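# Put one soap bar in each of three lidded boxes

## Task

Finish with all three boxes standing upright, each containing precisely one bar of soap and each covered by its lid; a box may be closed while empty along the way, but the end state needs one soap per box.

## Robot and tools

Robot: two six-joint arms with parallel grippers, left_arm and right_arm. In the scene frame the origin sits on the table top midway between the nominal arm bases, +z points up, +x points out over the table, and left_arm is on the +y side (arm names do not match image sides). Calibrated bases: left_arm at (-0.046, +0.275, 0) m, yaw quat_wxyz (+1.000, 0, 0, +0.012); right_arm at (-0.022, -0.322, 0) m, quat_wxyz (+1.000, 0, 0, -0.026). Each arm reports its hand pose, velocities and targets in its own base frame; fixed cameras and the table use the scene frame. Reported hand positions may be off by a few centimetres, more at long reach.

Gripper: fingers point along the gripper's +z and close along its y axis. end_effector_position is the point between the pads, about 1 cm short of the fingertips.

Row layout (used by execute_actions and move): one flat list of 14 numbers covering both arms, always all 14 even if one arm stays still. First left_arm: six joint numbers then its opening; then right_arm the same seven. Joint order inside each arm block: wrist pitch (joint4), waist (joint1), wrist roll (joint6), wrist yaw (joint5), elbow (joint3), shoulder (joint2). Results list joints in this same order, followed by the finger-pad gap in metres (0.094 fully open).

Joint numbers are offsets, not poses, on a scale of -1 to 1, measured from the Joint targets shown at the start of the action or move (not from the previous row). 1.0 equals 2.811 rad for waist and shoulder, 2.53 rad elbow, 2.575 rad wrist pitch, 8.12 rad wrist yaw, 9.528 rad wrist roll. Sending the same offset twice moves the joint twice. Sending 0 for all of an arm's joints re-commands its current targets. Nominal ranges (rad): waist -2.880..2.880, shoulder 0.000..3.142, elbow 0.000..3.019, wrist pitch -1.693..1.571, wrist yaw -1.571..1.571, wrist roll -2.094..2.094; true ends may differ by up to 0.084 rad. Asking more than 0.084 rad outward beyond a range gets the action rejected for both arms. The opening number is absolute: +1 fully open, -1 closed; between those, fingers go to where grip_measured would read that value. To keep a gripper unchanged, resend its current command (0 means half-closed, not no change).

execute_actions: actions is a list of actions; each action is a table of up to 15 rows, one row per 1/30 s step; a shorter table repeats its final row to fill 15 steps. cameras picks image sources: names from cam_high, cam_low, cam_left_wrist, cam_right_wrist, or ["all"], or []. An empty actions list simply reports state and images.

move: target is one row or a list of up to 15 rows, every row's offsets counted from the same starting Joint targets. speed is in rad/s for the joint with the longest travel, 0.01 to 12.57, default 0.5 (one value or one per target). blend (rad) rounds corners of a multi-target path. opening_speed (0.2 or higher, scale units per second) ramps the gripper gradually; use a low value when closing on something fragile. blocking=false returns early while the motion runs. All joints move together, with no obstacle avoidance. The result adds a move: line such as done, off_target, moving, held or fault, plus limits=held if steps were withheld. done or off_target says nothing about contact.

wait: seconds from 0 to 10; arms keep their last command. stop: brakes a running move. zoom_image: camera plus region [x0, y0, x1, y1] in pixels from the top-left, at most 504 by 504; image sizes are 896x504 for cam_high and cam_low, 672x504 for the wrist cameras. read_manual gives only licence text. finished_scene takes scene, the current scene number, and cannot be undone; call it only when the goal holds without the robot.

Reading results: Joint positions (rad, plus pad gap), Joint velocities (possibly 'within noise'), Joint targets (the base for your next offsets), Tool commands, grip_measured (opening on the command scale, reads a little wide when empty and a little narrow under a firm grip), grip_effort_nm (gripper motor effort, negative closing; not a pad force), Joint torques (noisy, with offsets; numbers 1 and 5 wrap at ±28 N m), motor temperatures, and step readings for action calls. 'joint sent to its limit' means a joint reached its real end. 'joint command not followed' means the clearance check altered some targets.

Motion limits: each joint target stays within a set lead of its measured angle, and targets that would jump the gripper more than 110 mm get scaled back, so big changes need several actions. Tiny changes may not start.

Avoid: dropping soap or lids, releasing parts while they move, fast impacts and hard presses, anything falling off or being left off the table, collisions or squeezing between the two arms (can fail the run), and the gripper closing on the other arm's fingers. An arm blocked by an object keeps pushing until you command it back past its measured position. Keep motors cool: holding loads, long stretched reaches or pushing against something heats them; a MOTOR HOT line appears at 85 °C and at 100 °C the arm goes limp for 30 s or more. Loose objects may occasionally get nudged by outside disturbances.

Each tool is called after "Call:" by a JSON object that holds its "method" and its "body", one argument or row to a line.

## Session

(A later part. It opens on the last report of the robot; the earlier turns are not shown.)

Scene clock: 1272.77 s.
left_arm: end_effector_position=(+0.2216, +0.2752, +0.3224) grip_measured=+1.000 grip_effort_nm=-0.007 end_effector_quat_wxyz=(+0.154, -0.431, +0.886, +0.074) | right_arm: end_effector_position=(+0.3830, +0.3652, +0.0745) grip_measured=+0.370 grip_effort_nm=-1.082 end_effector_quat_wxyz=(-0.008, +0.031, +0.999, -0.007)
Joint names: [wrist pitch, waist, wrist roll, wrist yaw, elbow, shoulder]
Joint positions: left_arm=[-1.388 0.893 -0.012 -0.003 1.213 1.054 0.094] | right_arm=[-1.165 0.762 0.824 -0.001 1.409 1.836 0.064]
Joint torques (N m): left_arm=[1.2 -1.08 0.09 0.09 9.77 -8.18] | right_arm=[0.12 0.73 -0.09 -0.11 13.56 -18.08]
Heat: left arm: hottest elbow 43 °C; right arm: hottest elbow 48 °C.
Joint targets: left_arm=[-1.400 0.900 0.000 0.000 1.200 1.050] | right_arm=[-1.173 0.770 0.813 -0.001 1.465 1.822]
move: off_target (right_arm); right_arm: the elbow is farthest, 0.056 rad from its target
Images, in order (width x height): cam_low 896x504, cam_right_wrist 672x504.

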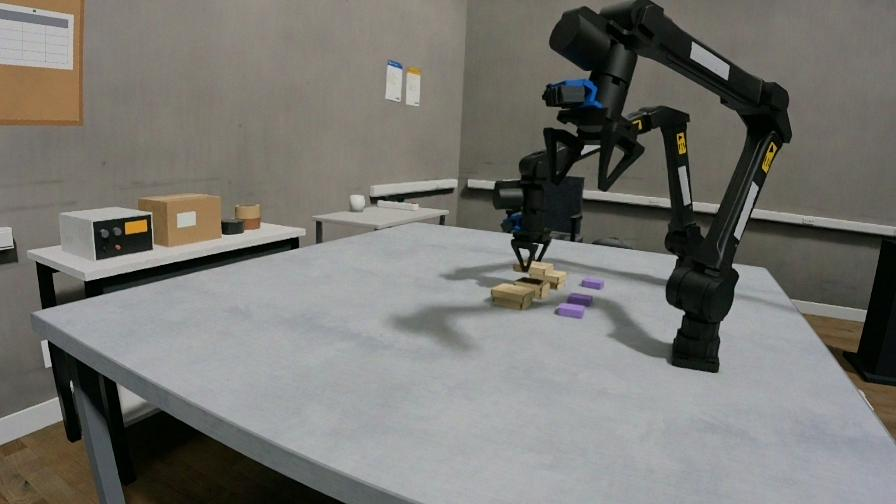

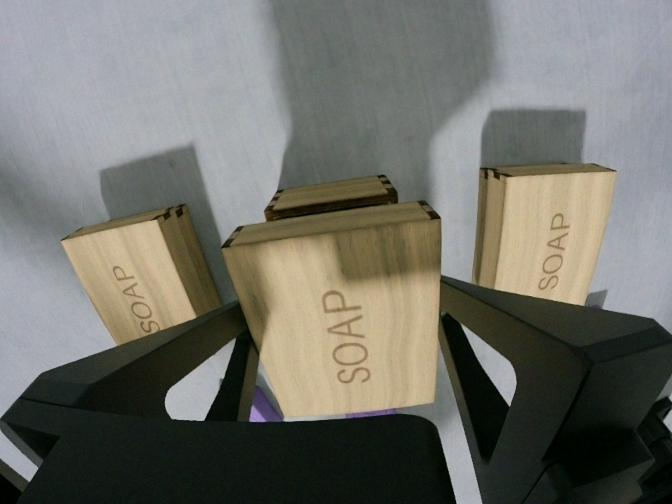

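Call:
{"method": "move", "body": {
  "target": [
    [0,0,0,0,0,0,1,0.0656,-0.1702,-0.0492,0,-0.1901,-0.0964,0.3],
    [0,0,0,0,0,0,1,0.1219,-0.1702,-0.0492,0,-0.2154,-0.0608,0.3]
  ],
  "speed": [0.4,0.12],
  "cameras": ["cam_right_wrist"]
}}

Call:
{"method": "zoom_image", "body": {
  "camera": "cam_right_wrist",
  "region": [200, 180, 480, 430]
}}

Scene clock: 1297.97 s.
left_arm: end_effector_position=(+0.2216, +0.2752, +0.3224) grip_measured=+1.000 grip_effort_nm=-0.012 end_effector_quat_wxyz=(+0.154, -0.431, +0.886, +0.074) | right_arm: end_effector_position=(+0.3886, +0.1168, +0.0135) grip_measured=+0.370 grip_effort_nm=-1.082 end_effector_quat_wxyz=(+0.002, +0.031, +1.000, +0.001)
Joint names: [wrist pitch, waist, wrist roll, wrist yaw, elbow, shoulder]
Joint positions: left_arm=[-1.388 0.893 -0.012 -0.003 1.213 1.054 0.094] | right_arm=[-0.87 0.293 0.355 -0.001 0.933 1.63 0.064]
Joint torques (N m): left_arm=[1.18 -1.03 0.09 0.09 9.77 -8.18] | right_arm=[0.8 -0.03 -0.1 -0.13 6.49 -10.81]
Heat: left arm: hottest elbow 43 °C; right arm: hottest elbow 51 °C.
Joint targets: left_arm=[-1.400 0.900 0.000 0.000 1.200 1.050] | right_arm=[-0.859 0.291 0.344 -0.001 0.920 1.651]
move: done
Images, in order (width x height): cam_right_wrist 672x504.

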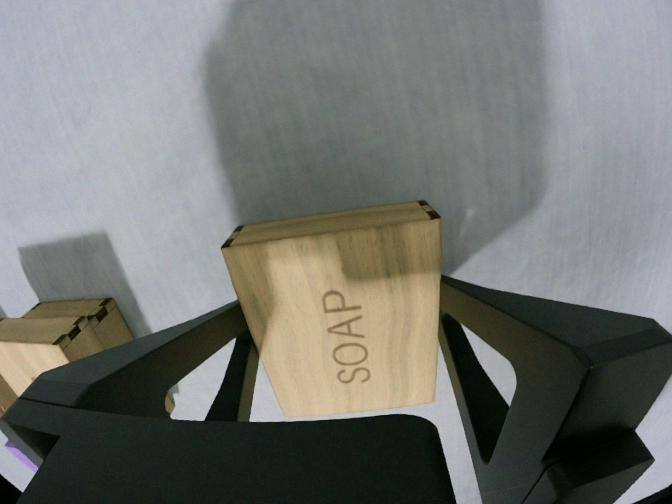

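Scaled by 1.800 from the camera's 672x504 image, which has a finer 960x720 frame.

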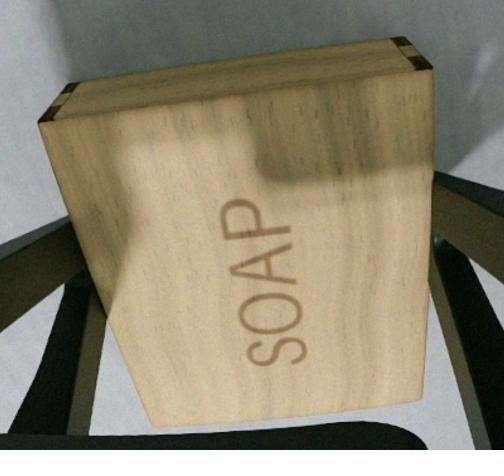

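Call:
{"method": "move", "body": {
  "target": [
    [0,0,0,0,0,0,1,0,0,0,0,0,0,0.3],
    [0,0,0,0,0,0,1,0,0,0,0,0,0,1],
    [0,0,0,0,0,0,1,-0.1014,0,0,0,0.0672,-0.0537,1],
    [0,0,0,0,0,0,1,-0.1495,0.1682,0.0516,0,0.2344,0.0523,1]
  ],
  "speed": [0.3,0.3,0.4,0.4],
  "opening_speed": 0.8,
  "cameras": ["cam_right_wrist"]
}}

Call:
{"method": "zoom_image", "body": {
  "camera": "cam_right_wrist",
  "region": [230, 130, 480, 330]
}}

Scene clock: 1310.57 s.
left_arm: end_effector_position=(+0.2216, +0.2752, +0.3224) grip_measured=+1.000 grip_effort_nm=-0.007 end_effector_quat_wxyz=(+0.154, -0.431, +0.886, +0.074) | right_arm: end_effector_position=(+0.3819, +0.3685, +0.1223) grip_measured=+0.998 grip_effort_nm=0.037 end_effector_quat_wxyz=(+0.005, +0.027, +1.000, +0.006)
Joint names: [wrist pitch, waist, wrist roll, wrist yaw, elbow, shoulder]
Joint positions: left_arm=[-1.388 0.893 -0.012 -0.003 1.213 1.054 0.094] | right_arm=[-1.236 0.768 0.823 -0.001 1.454 1.773 0.094]
Joint torques (N m): left_arm=[1.2 -0.97 0.09 0.09 9.77 -8.23] | right_arm=[0.13 -0.32 0.1 -0.11 14.34 -14.56]
Heat: left arm: hottest elbow 43 °C; right arm: hottest elbow 49 °C.
Joint targets: left_arm=[-1.400 0.900 0.000 0.000 1.200 1.050] | right_arm=[-1.244 0.764 0.835 -0.001 1.513 1.798]
move: off_target (right_arm); right_arm: the elbow is farthest, 0.059 rad from its target
Images, in order (width x height): cam_right_wrist 672x504.

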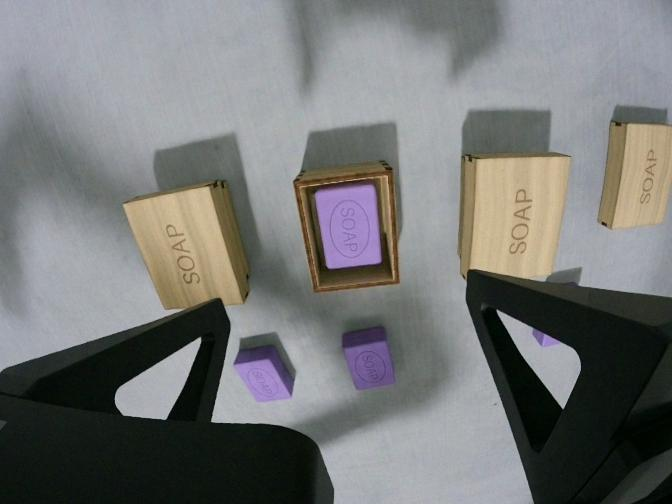

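Scaled by 2.016 from the camera's 672x504 image, which has a finer 960x720 frame.

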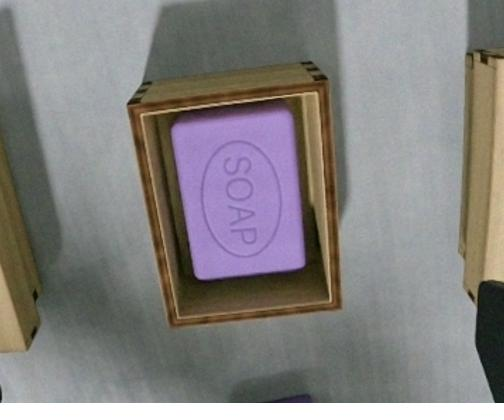

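Call:
{"method": "move", "body": {
  "target": [
    [0,0,0,0,0,0,1,0.088,0,0.0007,0,-0.0719,0.0402,1],
    [0,0,0,0,0,0,1,0.088,0,0.0007,0,-0.0719,0.0402,0.2]
  ],
  "speed": 0.2,
  "opening_speed": 0.4,
  "cameras": ["cam_right_wrist"]
}}

Call:
{"method": "zoom_image", "body": {
  "camera": "cam_right_wrist",
  "region": [200, 180, 480, 430]
}}

Scene clock: 1340.40 s.
left_arm: end_effector_position=(+0.2216, +0.2752, +0.3224) grip_measured=+1.000 grip_effort_nm=-0.007 end_effector_quat_wxyz=(+0.154, -0.431, +0.886, +0.074) | right_arm: end_effector_position=(+0.3822, +0.3688, +0.0251) grip_measured=+0.208 grip_effort_nm=-1.048 end_effector_quat_wxyz=(+0.000, +0.031, +1.000, +0.000)
Joint names: [wrist pitch, waist, wrist roll, wrist yaw, elbow, shoulder]
Joint positions: left_arm=[-1.388 0.893 -0.012 -0.003 1.213 1.054 0.094] | right_arm=[-1.026 0.768 0.831 -0.001 1.343 1.889 0.057]
Joint torques (N m): left_arm=[1.18 -1.08 0.08 0.09 9.76 -8.18] | right_arm=[0.69 -0.38 0.12 -0.11 7.38 -15.44]
Heat: left arm: hottest elbow 43 °C; right arm: hottest elbow 52 °C.
Joint targets: left_arm=[-1.400 0.900 0.000 0.000 1.200 1.050] | right_arm=[-1.018 0.764 0.842 -0.001 1.331 1.911]
move: done
Images, in order (width x height): cam_right_wrist 672x504.

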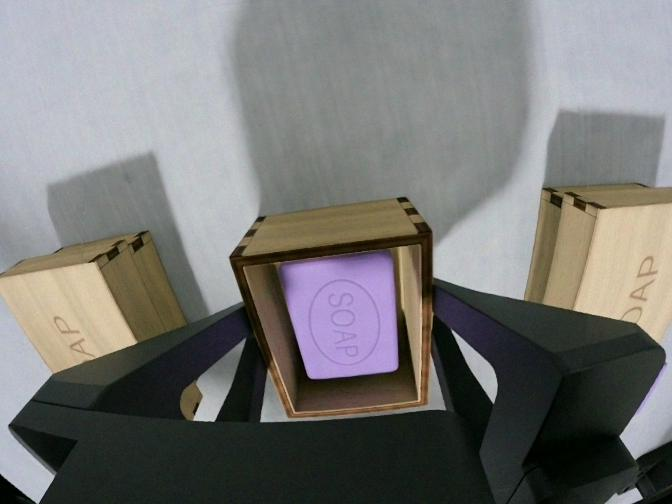

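Scaled by 1.800 from the camera's 672x504 image, which has a finer 960x720 frame.

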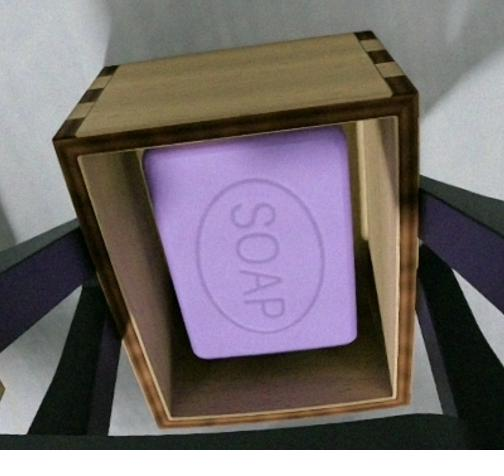

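Call:
{"method": "move", "body": {
  "target": [
    [0,0,0,0,0,0,1,0,0,0,0,0,0,1],
    [0,0,0,0,0,0,1,-0.0703,0,0,0,0.0628,-0.0413,1],
    [0,0,0,0,0,0,1,-0.0396,-0.1683,-0.0523,0,-0.115,-0.1491,1],
    [0,0,0,0,0,0,1,0.0617,-0.1683,-0.0523,0,-0.1625,-0.0925,1],
    [0,0,0,0,0,0,1,0.0617,-0.1683,-0.0523,0,-0.1625,-0.0925,0.3]
  ],
  "speed": [0.3,0.3,0.5,0.25,0.3],
  "opening_speed": 0.8,
  "cameras": ["cam_right_wrist"]
}}

Call:
{"method": "zoom_image", "body": {
  "camera": "cam_right_wrist",
  "region": [200, 180, 480, 430]
}}

Scene clock: 1386.30 s.
left_arm: end_effector_position=(+0.2216, +0.2752, +0.3224) grip_measured=+1.000 grip_effort_nm=-0.012 end_effector_quat_wxyz=(+0.154, -0.431, +0.886, +0.074) | right_arm: end_effector_position=(+0.3886, +0.1160, +0.0123) grip_measured=+0.375 grip_effort_nm=-1.028 end_effector_quat_wxyz=(+0.001, +0.032, +0.999, +0.001)
Joint names: [wrist pitch, waist, wrist roll, wrist yaw, elbow, shoulder]
Joint positions: left_arm=[-1.388 0.893 -0.012 -0.003 1.213 1.054 0.094] | right_arm=[-0.868 0.291 0.355 0 0.932 1.632 0.065]
Joint torques (N m): left_arm=[1.18 -1.03 0.09 0.09 9.77 -8.23] | right_arm=[0.73 0.09 -0.09 -0.15 6.56 -10.99]
Heat: left arm: hottest elbow 43 °C; right arm: hottest elbow 46 °C.
Joint targets: left_arm=[-1.400 0.900 0.000 0.000 1.200 1.050] | right_arm=[-0.859 0.291 0.344 -0.001 0.920 1.651]
move: done
Images, in order (width x height): cam_right_wrist 672x504.

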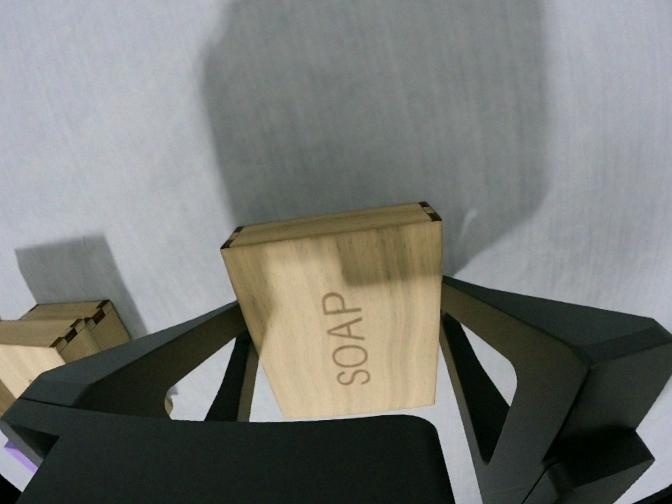

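Scaled by 1.800 from the camera's 672x504 image, which has a finer 960x720 frame.

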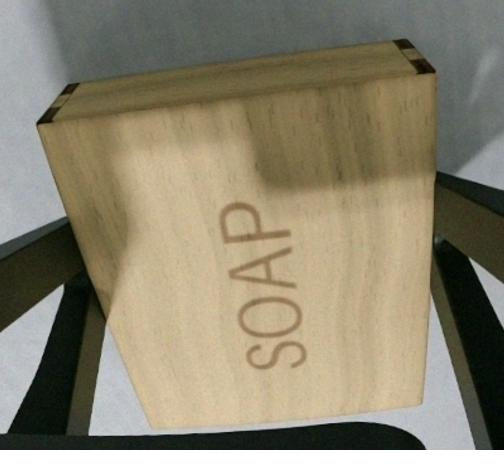

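Call:
{"method": "move", "body": {
  "target": [
    [0,0,0,0,0,0,1,-0.1014,0,0,0,0.0672,-0.0537,0.3],
    [0,0,0,0,0,0,1,-0.132,0.1688,0.0522,0,0.2253,0.0512,0.3],
    [0,0,0,0,0,0,1,-0.0899,0.1688,0.0522,0,0.1755,0.0776,0.3]
  ],
  "speed": [0.3,0.4,0.2],
  "cameras": ["cam_right_wrist","cam_low"]
}}

Call:
{"method": "zoom_image", "body": {
  "camera": "cam_right_wrist",
  "region": [200, 150, 480, 320]
}}

Call:
{"method": "zoom_image", "body": {
  "camera": "cam_low",
  "region": [490, 250, 590, 320]
}}

Scene clock: 1434.30 s.
left_arm: end_effector_position=(+0.2216, +0.2752, +0.3224) grip_measured=+1.000 grip_effort_nm=-0.012 end_effector_quat_wxyz=(+0.154, -0.431, +0.886, +0.074) | right_arm: end_effector_position=(+0.3808, +0.3686, +0.0544) grip_measured=+0.372 grip_effort_nm=-1.077 end_effector_quat_wxyz=(-0.002, +0.030, +1.000, -0.002)
Joint names: [wrist pitch, waist, wrist roll, wrist yaw, elbow, shoulder]
Joint positions: left_arm=[-1.388 0.893 -0.012 -0.003 1.213 1.054 0.094] | right_arm=[-1.099 0.77 0.83 -0.001 1.374 1.851 0.064]
Joint torques (N m): left_arm=[1.18 -1.03 0.09 0.09 9.77 -8.18] | right_arm=[0.69 -0.32 0.11 -0.11 7.83 -15.91]
Motor temperatures (°C): left_arm=[27 29 29 28 43 31 29] | right_arm=[30 32 28 30 44 33 32]
Heat: left arm: hottest elbow 43 °C; right arm: hottest elbow 44 °C.
Joint targets: left_arm=[-1.400 0.900 0.000 0.000 1.200 1.050] | right_arm=[-1.090 0.766 0.841 -0.001 1.364 1.869]
move: done
Images, in order (width x height): cam_low 896x504, cam_right_wrist 672x504.

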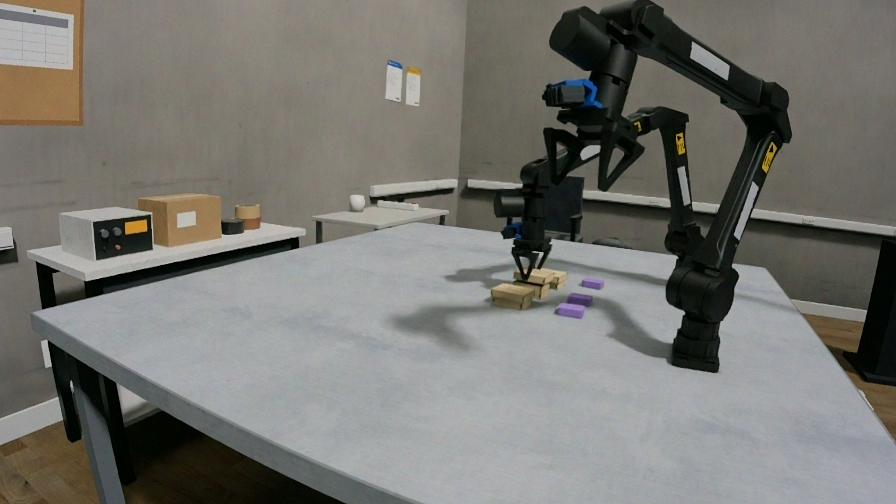

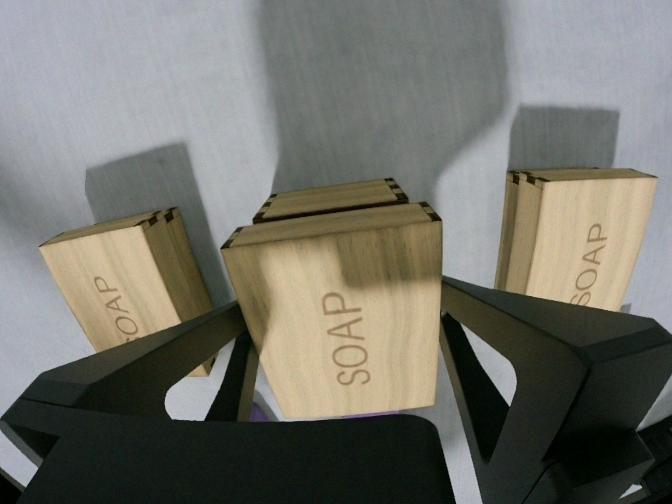

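Scaled by 1.800 from the camera's 672x504 image, which has a finer 960x720 frame.

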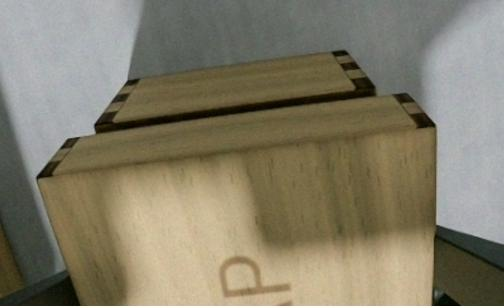

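Scaled by 5.040 from the camera's 896x504 image, which has a finer 1280x720 frame.

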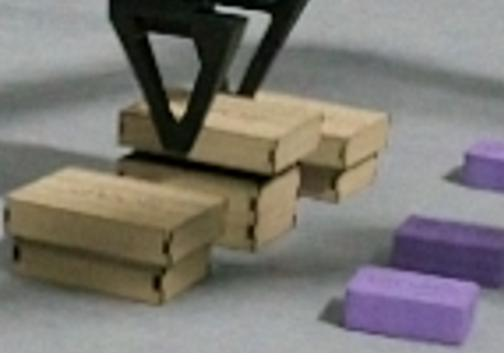

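Call:
{"method": "move", "body": {
  "target": [0,0,0,0,0,0,1,0.0047,-0.002,0,0,-0.0008,0.0039,0.3],
  "speed": 0.03,
  "cameras": ["cam_right_wrist","cam_low"]
}}

Call:
{"method": "zoom_image", "body": {
  "camera": "cam_right_wrist",
  "region": [200, 150, 480, 320]
}}

Call:
{"method": "zoom_image", "body": {
  "camera": "cam_low",
  "region": [490, 250, 590, 320]
}}

Scene clock: 1467.27 s.
left_arm: end_effector_position=(+0.2216, +0.2752, +0.3224) grip_measured=+1.000 grip_effort_nm=-0.017 end_effector_quat_wxyz=(+0.154, -0.431, +0.886, +0.074) | right_arm: end_effector_position=(+0.3833, +0.3701, +0.0538) grip_measured=+0.372 grip_effort_nm=-1.072 end_effector_quat_wxyz=(+0.002, +0.031, +1.000, +0.002)
Joint names: [wrist pitch, waist, wrist roll, wrist yaw, elbow, shoulder]
Joint positions: left_arm=[-1.388 0.893 -0.012 -0.003 1.213 1.054 0.094] | right_arm=[-1.087 0.769 0.83 -0.001 1.374 1.852 0.064]
Joint torques (N m): left_arm=[1.2 -1.08 0.08 0.09 9.78 -8.18] | right_arm=[0.81 -0.44 0.11 -0.11 7.68 -14.62]
Heat: left arm: hottest elbow 43 °C; right arm: hottest elbow 44 °C.
Joint targets: left_arm=[-1.400 0.900 0.000 0.000 1.200 1.050] | right_arm=[-1.078 0.760 0.841 -0.001 1.362 1.880]
move: done
Images, in order (width x height): cam_low 896x504, cam_right_wrist 672x504.

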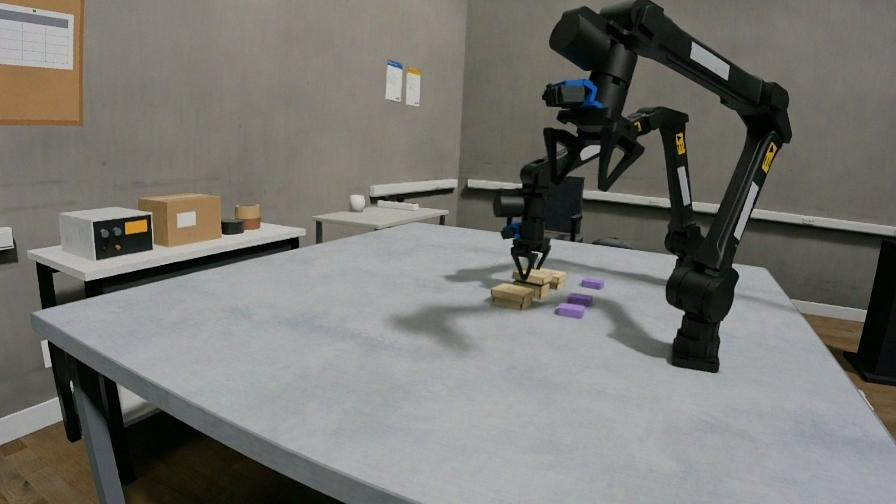

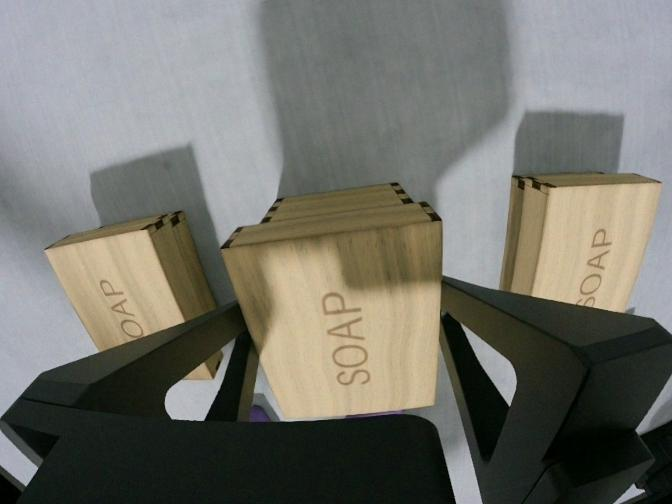

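Scaled by 1.800 from the camera's 672x504 image, which has a finer 960x720 frame.

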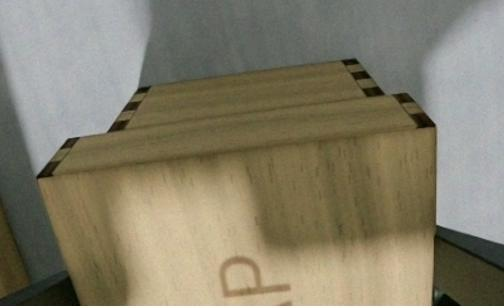

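Scaled by 5.040 from the camera's 896x504 image, which has a finer 1280x720 frame.

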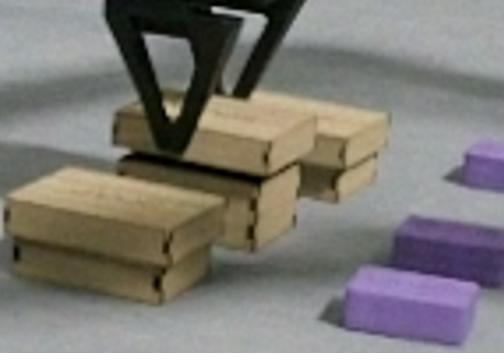

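Call:
{"method": "move", "body": {
  "target": [0,0,0,0,0,0,1,0.0064,0,0,0,-0.0032,0.0034,0.3],
  "speed": 0.02,
  "cameras": ["cam_right_wrist","cam_low"]
}}

Call:
{"method": "zoom_image", "body": {
  "camera": "cam_right_wrist",
  "region": [200, 150, 480, 320]
}}

Call:
{"method": "zoom_image", "body": {
  "camera": "cam_low",
  "region": [490, 250, 590, 320]
}}

Scene clock: 1490.00 s.
left_arm: end_effector_position=(+0.2216, +0.2752, +0.3224) grip_measured=+1.000 grip_effort_nm=-0.012 end_effector_quat_wxyz=(+0.154, -0.431, +0.886, +0.074) | right_arm: end_effector_position=(+0.3838, +0.3704, +0.0474) grip_measured=+0.372 grip_effort_nm=-1.082 end_effector_quat_wxyz=(+0.002, +0.031, +1.000, +0.002)
Joint names: [wrist pitch, waist, wrist roll, wrist yaw, elbow, shoulder]
Joint positions: left_arm=[-1.388 0.893 -0.012 -0.003 1.213 1.054 0.094] | right_arm=[-1.072 0.768 0.83 -0.001 1.369 1.861 0.064]
Joint torques (N m): left_arm=[1.2 -1.03 0.09 0.09 9.76 -8.18] | right_arm=[0.75 -0.73 0.12 -0.11 7.43 -14.86]
Heat: left arm: hottest elbow 43 °C; right arm: hottest elbow 43 °C.
Joint targets: left_arm=[-1.400 0.900 0.000 0.000 1.200 1.050] | right_arm=[-1.062 0.760 0.841 -0.001 1.354 1.890]
move: done
Images, in order (width x height): cam_low 896x504, cam_right_wrist 672x504.

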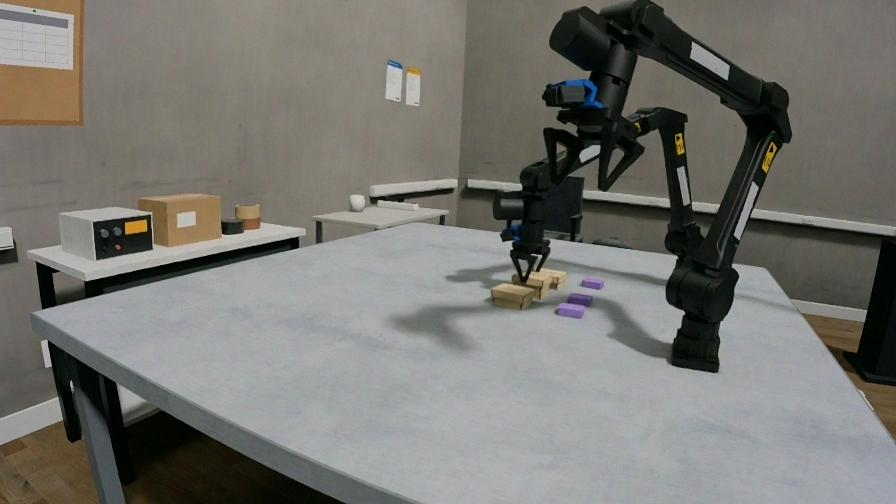

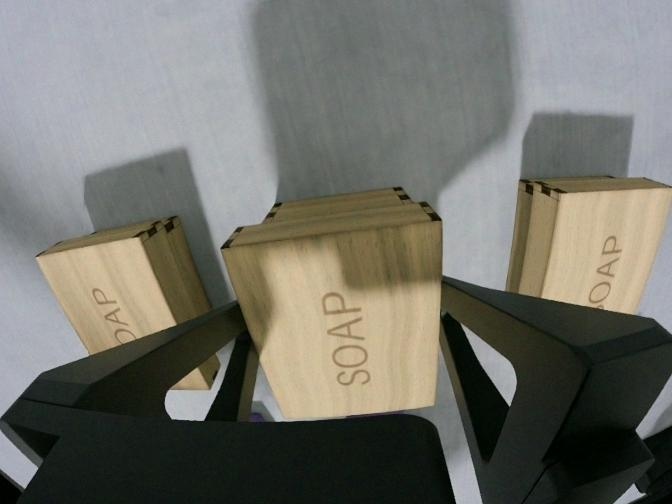

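Scaled by 1.800 from the camera's 672x504 image, which has a finer 960x720 frame.

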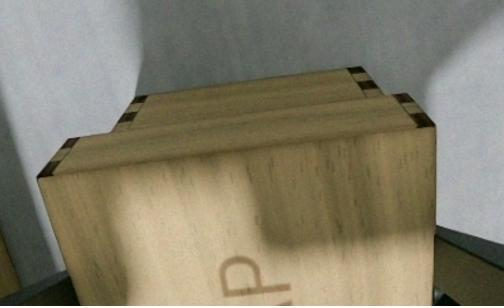

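Scaled by 5.040 from the camera's 896x504 image, which has a finer 1280x720 frame.

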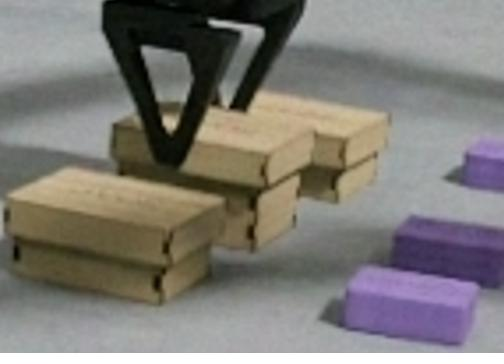

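Call:
{"method": "move", "body": {
  "target": [0,0,0,0,0,0,1,0.0016,-0.0014,0,0,-0.0016,0.0025,0.3],
  "speed": 0.02,
  "cameras": ["cam_right_wrist","cam_low"]
}}

Call:
{"method": "zoom_image", "body": {
  "camera": "cam_right_wrist",
  "region": [200, 150, 480, 320]
}}

Call:
{"method": "zoom_image", "body": {
  "camera": "cam_low",
  "region": [490, 250, 590, 320]
}}

Scene clock: 1505.77 s.
left_arm: end_effector_position=(+0.2216, +0.2752, +0.3224) grip_measured=+1.000 grip_effort_nm=-0.007 end_effector_quat_wxyz=(+0.154, -0.431, +0.886, +0.074) | right_arm: end_effector_position=(+0.3839, +0.3704, +0.0474) grip_measured=+0.372 grip_effort_nm=-1.082 end_effector_quat_wxyz=(+0.002, +0.031, +1.000, +0.003)
Joint names: [wrist pitch, waist, wrist roll, wrist yaw, elbow, shoulder]
Joint positions: left_arm=[-1.388 0.893 -0.012 -0.003 1.213 1.054 0.094] | right_arm=[-1.072 0.768 0.83 -0.001 1.369 1.861 0.064]
Joint torques (N m): left_arm=[1.2 -1.03 0.09 0.09 9.77 -8.18] | right_arm=[0.91 -1.08 0.12 -0.08 7.09 -14.39]
Heat: left arm: hottest elbow 43 °C; right arm: hottest elbow 43 °C.
Joint targets: left_arm=[-1.400 0.900 0.000 0.000 1.200 1.050] | right_arm=[-1.057 0.756 0.841 -0.001 1.350 1.897]
move: off_target (right_arm); right_arm: the shoulder is farthest, 0.036 rad from its target
Images, in order (width x height): cam_low 896x504, cam_right_wrist 672x504.

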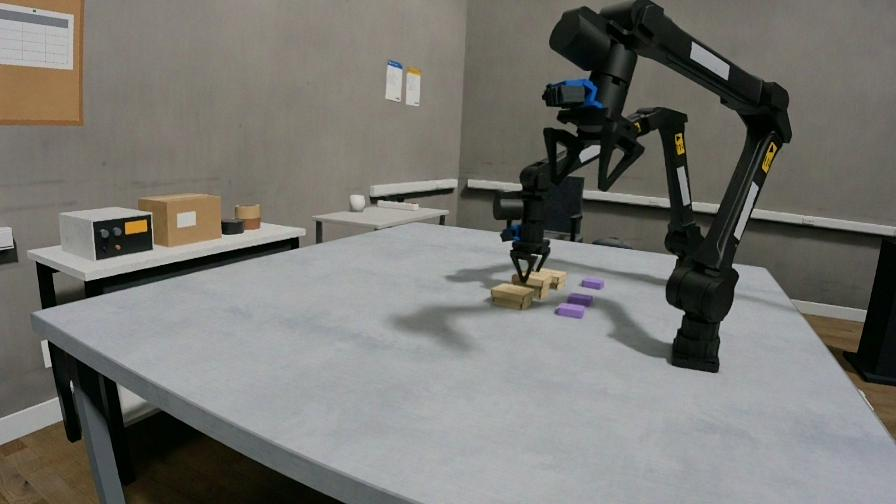

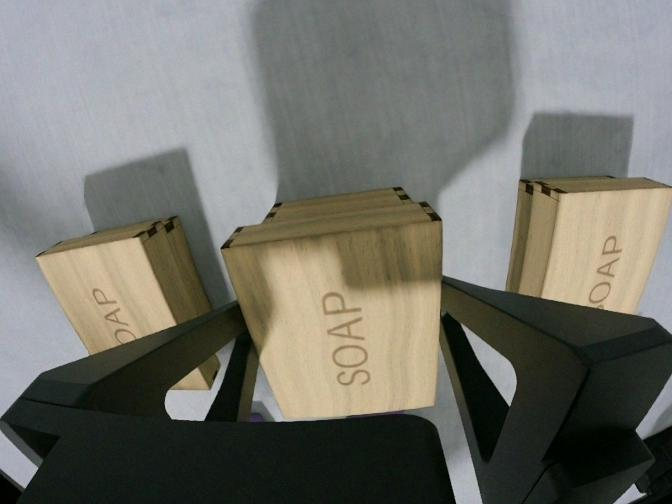

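Scaled by 1.800 from the camera's 672x504 image, which has a finer 960x720 frame.

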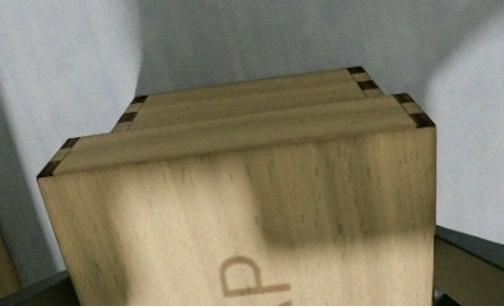

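Scaled by 5.040 from the camera's 896x504 image, which has a finer 1280x720 frame.

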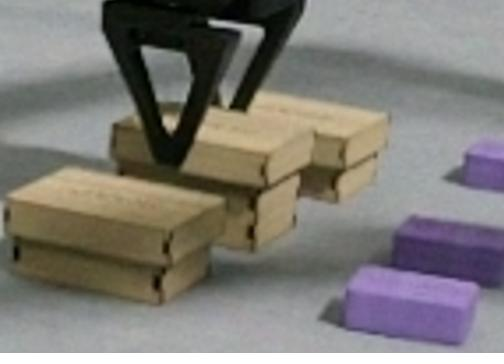

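Call:
{"method": "move", "body": {
  "target": [
    [0,0,0,0,0,0,1,-0.0019,0.0004,0,0,0.0016,-0.0025,0.3],
    [0,0,0,0,0,0,1,0.0016,0.0004,0,0,-0.0024,0.0036,0.3]
  ],
  "speed": 0.01,
  "cameras": ["cam_right_wrist","cam_low"]
}}

Call:
{"method": "zoom_image", "body": {
  "camera": "cam_right_wrist",
  "region": [200, 150, 480, 320]
}}

Call:
{"method": "zoom_image", "body": {
  "camera": "cam_low",
  "region": [490, 250, 590, 320]
}}

Scene clock: 1526.73 s.
left_arm: end_effector_position=(+0.2216, +0.2752, +0.3224) grip_measured=+1.000 grip_effort_nm=-0.007 end_effector_quat_wxyz=(+0.154, -0.431, +0.886, +0.074) | right_arm: end_effector_position=(+0.3838, +0.3703, +0.0470) grip_measured=+0.372 grip_effort_nm=-1.072 end_effector_quat_wxyz=(+0.002, +0.031, +1.000, +0.003)
Joint names: [wrist pitch, waist, wrist roll, wrist yaw, elbow, shoulder]
Joint positions: left_arm=[-1.388 0.893 -0.012 -0.003 1.213 1.054 0.094] | right_arm=[-1.071 0.768 0.83 -0.001 1.368 1.861 0.064]
Joint torques (N m): left_arm=[1.21 -1.03 0.08 0.09 9.78 -8.18] | right_arm=[1.03 -0.91 0.11 -0.08 6.63 -13.57]
Heat: left arm: hottest elbow 43 °C; right arm: hottest elbow 43 °C.
Joint targets: left_arm=[-1.400 0.900 0.000 0.000 1.200 1.050] | right_arm=[-1.053 0.757 0.841 -0.001 1.344 1.907]
move: off_target (right_arm); right_arm: the shoulder is farthest, 0.046 rad from its target
Images, in order (width x height): cam_low 896x504, cam_right_wrist 672x504.

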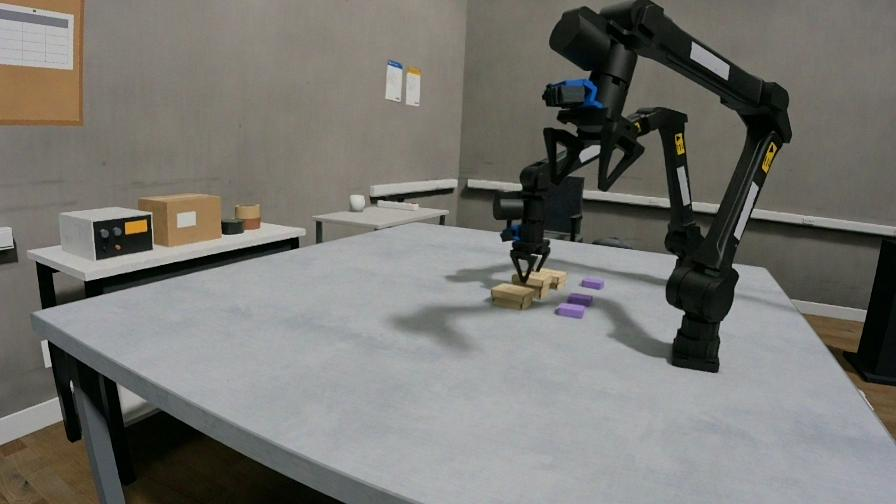

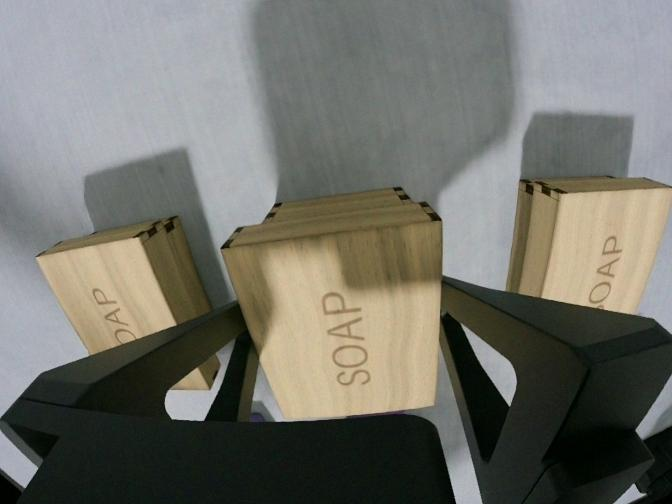

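Scaled by 1.800 from the camera's 672x504 image, which has a finer 960x720 frame.

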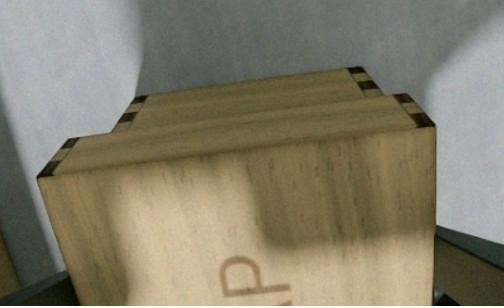

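Scaled by 5.040 from the camera's 896x504 image, which has a finer 1280x720 frame.

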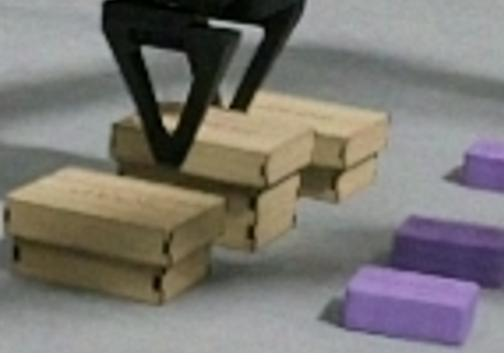

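Call:
{"method": "move", "body": {
  "target": [
    [0,0,0,0,0,0,1,-0.0054,0,0,0,0.02,-0.0085,0.3],
    [0,0,0,0,0,0,1,-0.0245,0.0004,0,0,0.0411,-0.0263,0.3],
    [0,0,0,0,0,0,1,-0.0124,0.0004,0,0,0.0083,-0.011,0.3]
  ],
  "speed": 0.1,
  "cameras": ["cam_right_wrist","cam_low"]
}}

Call:
{"method": "zoom_image", "body": {
  "camera": "cam_right_wrist",
  "region": [200, 150, 480, 320]
}}

Call:
{"method": "zoom_image", "body": {
  "camera": "cam_low",
  "region": [490, 250, 590, 320]
}}

Scene clock: 1544.83 s.
left_arm: end_effector_position=(+0.2216, +0.2752, +0.3224) grip_measured=+1.000 grip_effort_nm=-0.002 end_effector_quat_wxyz=(+0.154, -0.431, +0.886, +0.074) | right_arm: end_effector_position=(+0.3840, +0.3693, +0.0559) grip_measured=+0.372 grip_effort_nm=-1.082 end_effector_quat_wxyz=(+0.001, +0.032, +0.999, +0.002)
Joint names: [wrist pitch, waist, wrist roll, wrist yaw, elbow, shoulder]
Joint positions: left_arm=[-1.388 0.893 -0.012 -0.003 1.213 1.054 0.094] | right_arm=[-1.094 0.766 0.83 -0.001 1.378 1.851 0.064]
Joint torques (N m): left_arm=[1.21 -1.03 0.09 0.09 9.77 -8.18] | right_arm=[0.72 -0.73 0.11 -0.08 7.61 -14.92]
Heat: left arm: hottest elbow 43 °C; right arm: hottest elbow 43 °C.
Joint targets: left_arm=[-1.400 0.900 0.000 0.000 1.200 1.050] | right_arm=[-1.085 0.759 0.841 -0.001 1.364 1.876]
move: done
Images, in order (width x height): cam_low 896x504, cam_right_wrist 672x504.

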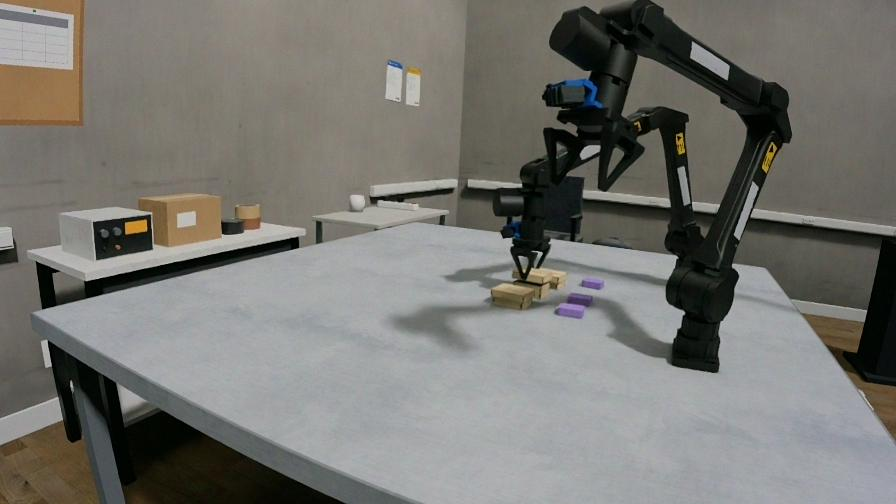

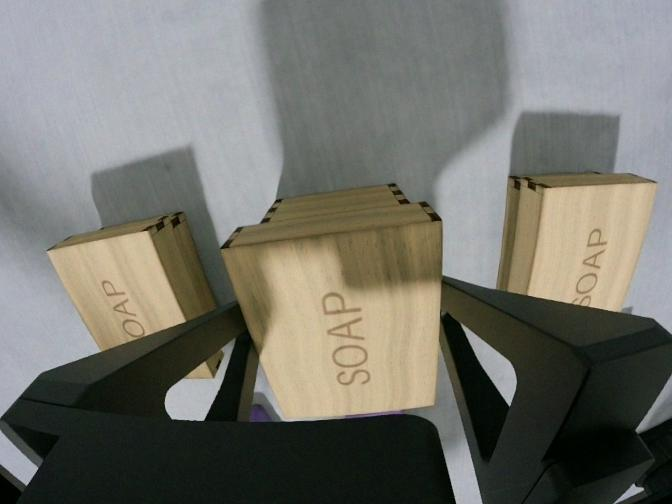

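Scaled by 1.800 from the camera's 672x504 image, which has a finer 960x720 frame.

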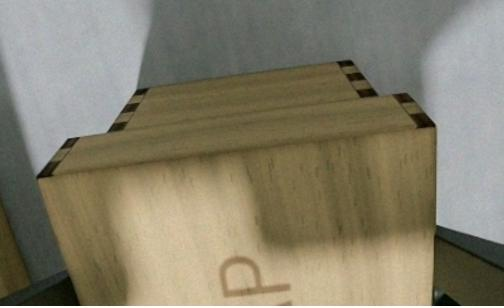

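Scaled by 5.040 from the camera's 896x504 image, which has a finer 1280x720 frame.

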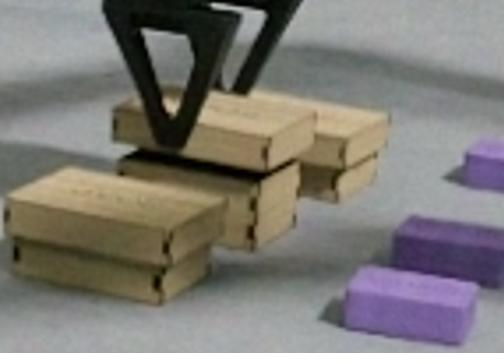

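Call:
{"method": "move", "body": {
  "target": [0,0,0,0,0,0,1,0.0091,0,0,0,-0.0047,0.006,0.3],
  "speed": 0.02,
  "cameras": ["cam_right_wrist","cam_low"]
}}

Call:
{"method": "zoom_image", "body": {
  "camera": "cam_right_wrist",
  "region": [200, 150, 480, 320]
}}

Call:
{"method": "zoom_image", "body": {
  "camera": "cam_low",
  "region": [490, 250, 590, 320]
}}

Scene clock: 1562.93 s.
left_arm: end_effector_position=(+0.2216, +0.2752, +0.3224) grip_measured=+1.000 grip_effort_nm=-0.007 end_effector_quat_wxyz=(+0.154, -0.431, +0.886, +0.074) | right_arm: end_effector_position=(+0.3838, +0.3691, +0.0446) grip_measured=+0.372 grip_effort_nm=-1.087 end_effector_quat_wxyz=(+0.000, +0.032, +0.999, +0.001)
Joint names: [wrist pitch, waist, wrist roll, wrist yaw, elbow, shoulder]
Joint positions: left_arm=[-1.388 0.893 -0.012 -0.003 1.213 1.054 0.094] | right_arm=[-1.071 0.766 0.83 -0.001 1.367 1.865 0.064]
Joint torques (N m): left_arm=[1.18 -1.03 0.09 0.09 9.76 -8.23] | right_arm=[0.69 -0.73 0.11 -0.07 7.46 -15.62]
Heat: left arm: hottest elbow 43 °C; right arm: hottest elbow 43 °C.
Joint targets: left_arm=[-1.400 0.900 0.000 0.000 1.200 1.050] | right_arm=[-1.062 0.759 0.841 -0.001 1.353 1.893]
move: done
Images, in order (width x height): cam_low 896x504, cam_right_wrist 672x504.

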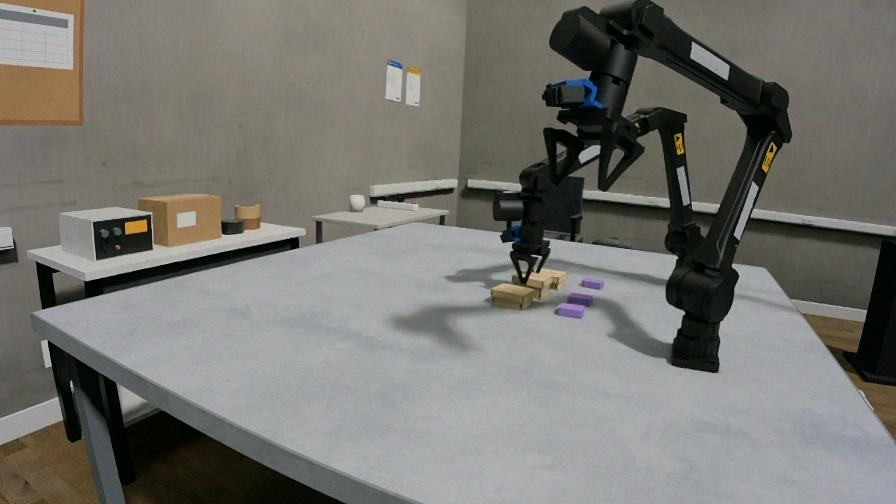

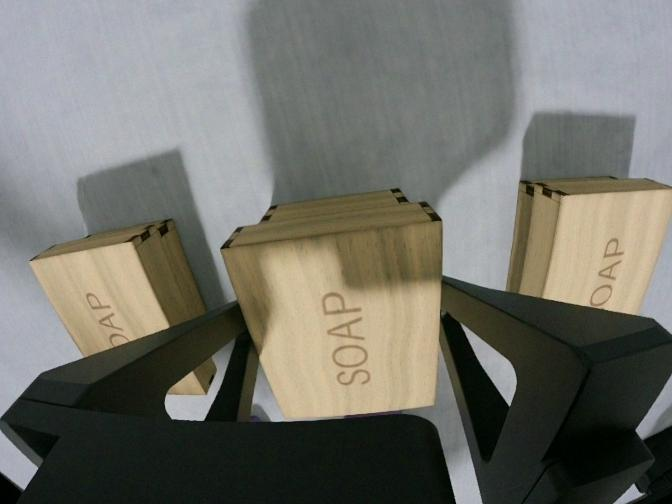

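Scaled by 1.800 from the camera's 672x504 image, which has a finer 960x720 frame.

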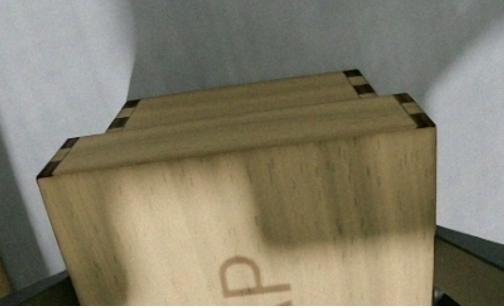

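Scaled by 5.040 from the camera's 896x504 image, which has a finer 1280x720 frame.

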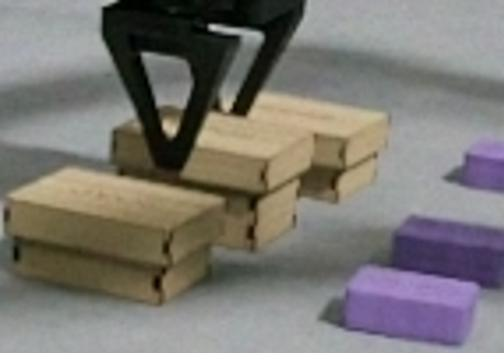

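Call:
{"method": "move", "body": {
  "target": [0,0,0,0,0,0,1,0.0085,0,0,0,-0.0048,0.0041,0.3],
  "speed": 0.03,
  "cameras": ["cam_low"]
}}

Call:
{"method": "zoom_image", "body": {
  "camera": "cam_low",
  "region": [490, 250, 590, 320]
}}

Scene clock: 1579.60 s.
left_arm: end_effector_position=(+0.2216, +0.2752, +0.3224) grip_measured=+1.000 grip_effort_nm=-0.017 end_effector_quat_wxyz=(+0.154, -0.431, +0.886, +0.074) | right_arm: end_effector_position=(+0.3839, +0.3689, +0.0355) grip_measured=+0.372 grip_effort_nm=-1.082 end_effector_quat_wxyz=(+0.000, +0.032, +0.999, +0.001)
Joint names: [wrist pitch, waist, wrist roll, wrist yaw, elbow, shoulder]
Joint positions: left_arm=[-1.388 0.893 -0.012 -0.003 1.213 1.054 0.094] | right_arm=[-1.048 0.766 0.83 -0.001 1.356 1.876 0.064]
Joint torques (N m): left_arm=[1.18 -1.03 0.09 0.09 9.78 -8.18] | right_arm=[0.76 -0.67 0.11 -0.08 7.31 -14.97]
Heat: left arm: hottest elbow 43 °C; right arm: hottest elbow 43 °C.
Joint targets: left_arm=[-1.400 0.900 0.000 0.000 1.200 1.050] | right_arm=[-1.040 0.759 0.841 -0.001 1.341 1.904]
move: done
Images, in order (width x height): cam_low 896x504.

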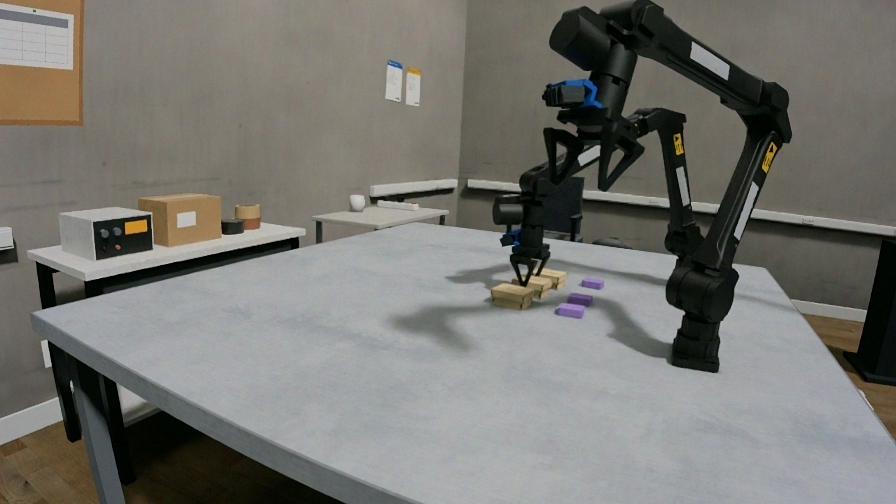

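Scaled by 5.040 from the camera's 896x504 image, which has a finer 1280x720 frame.

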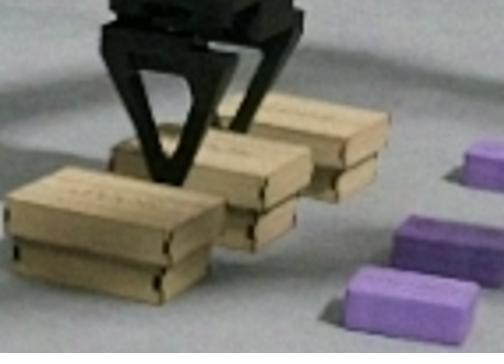

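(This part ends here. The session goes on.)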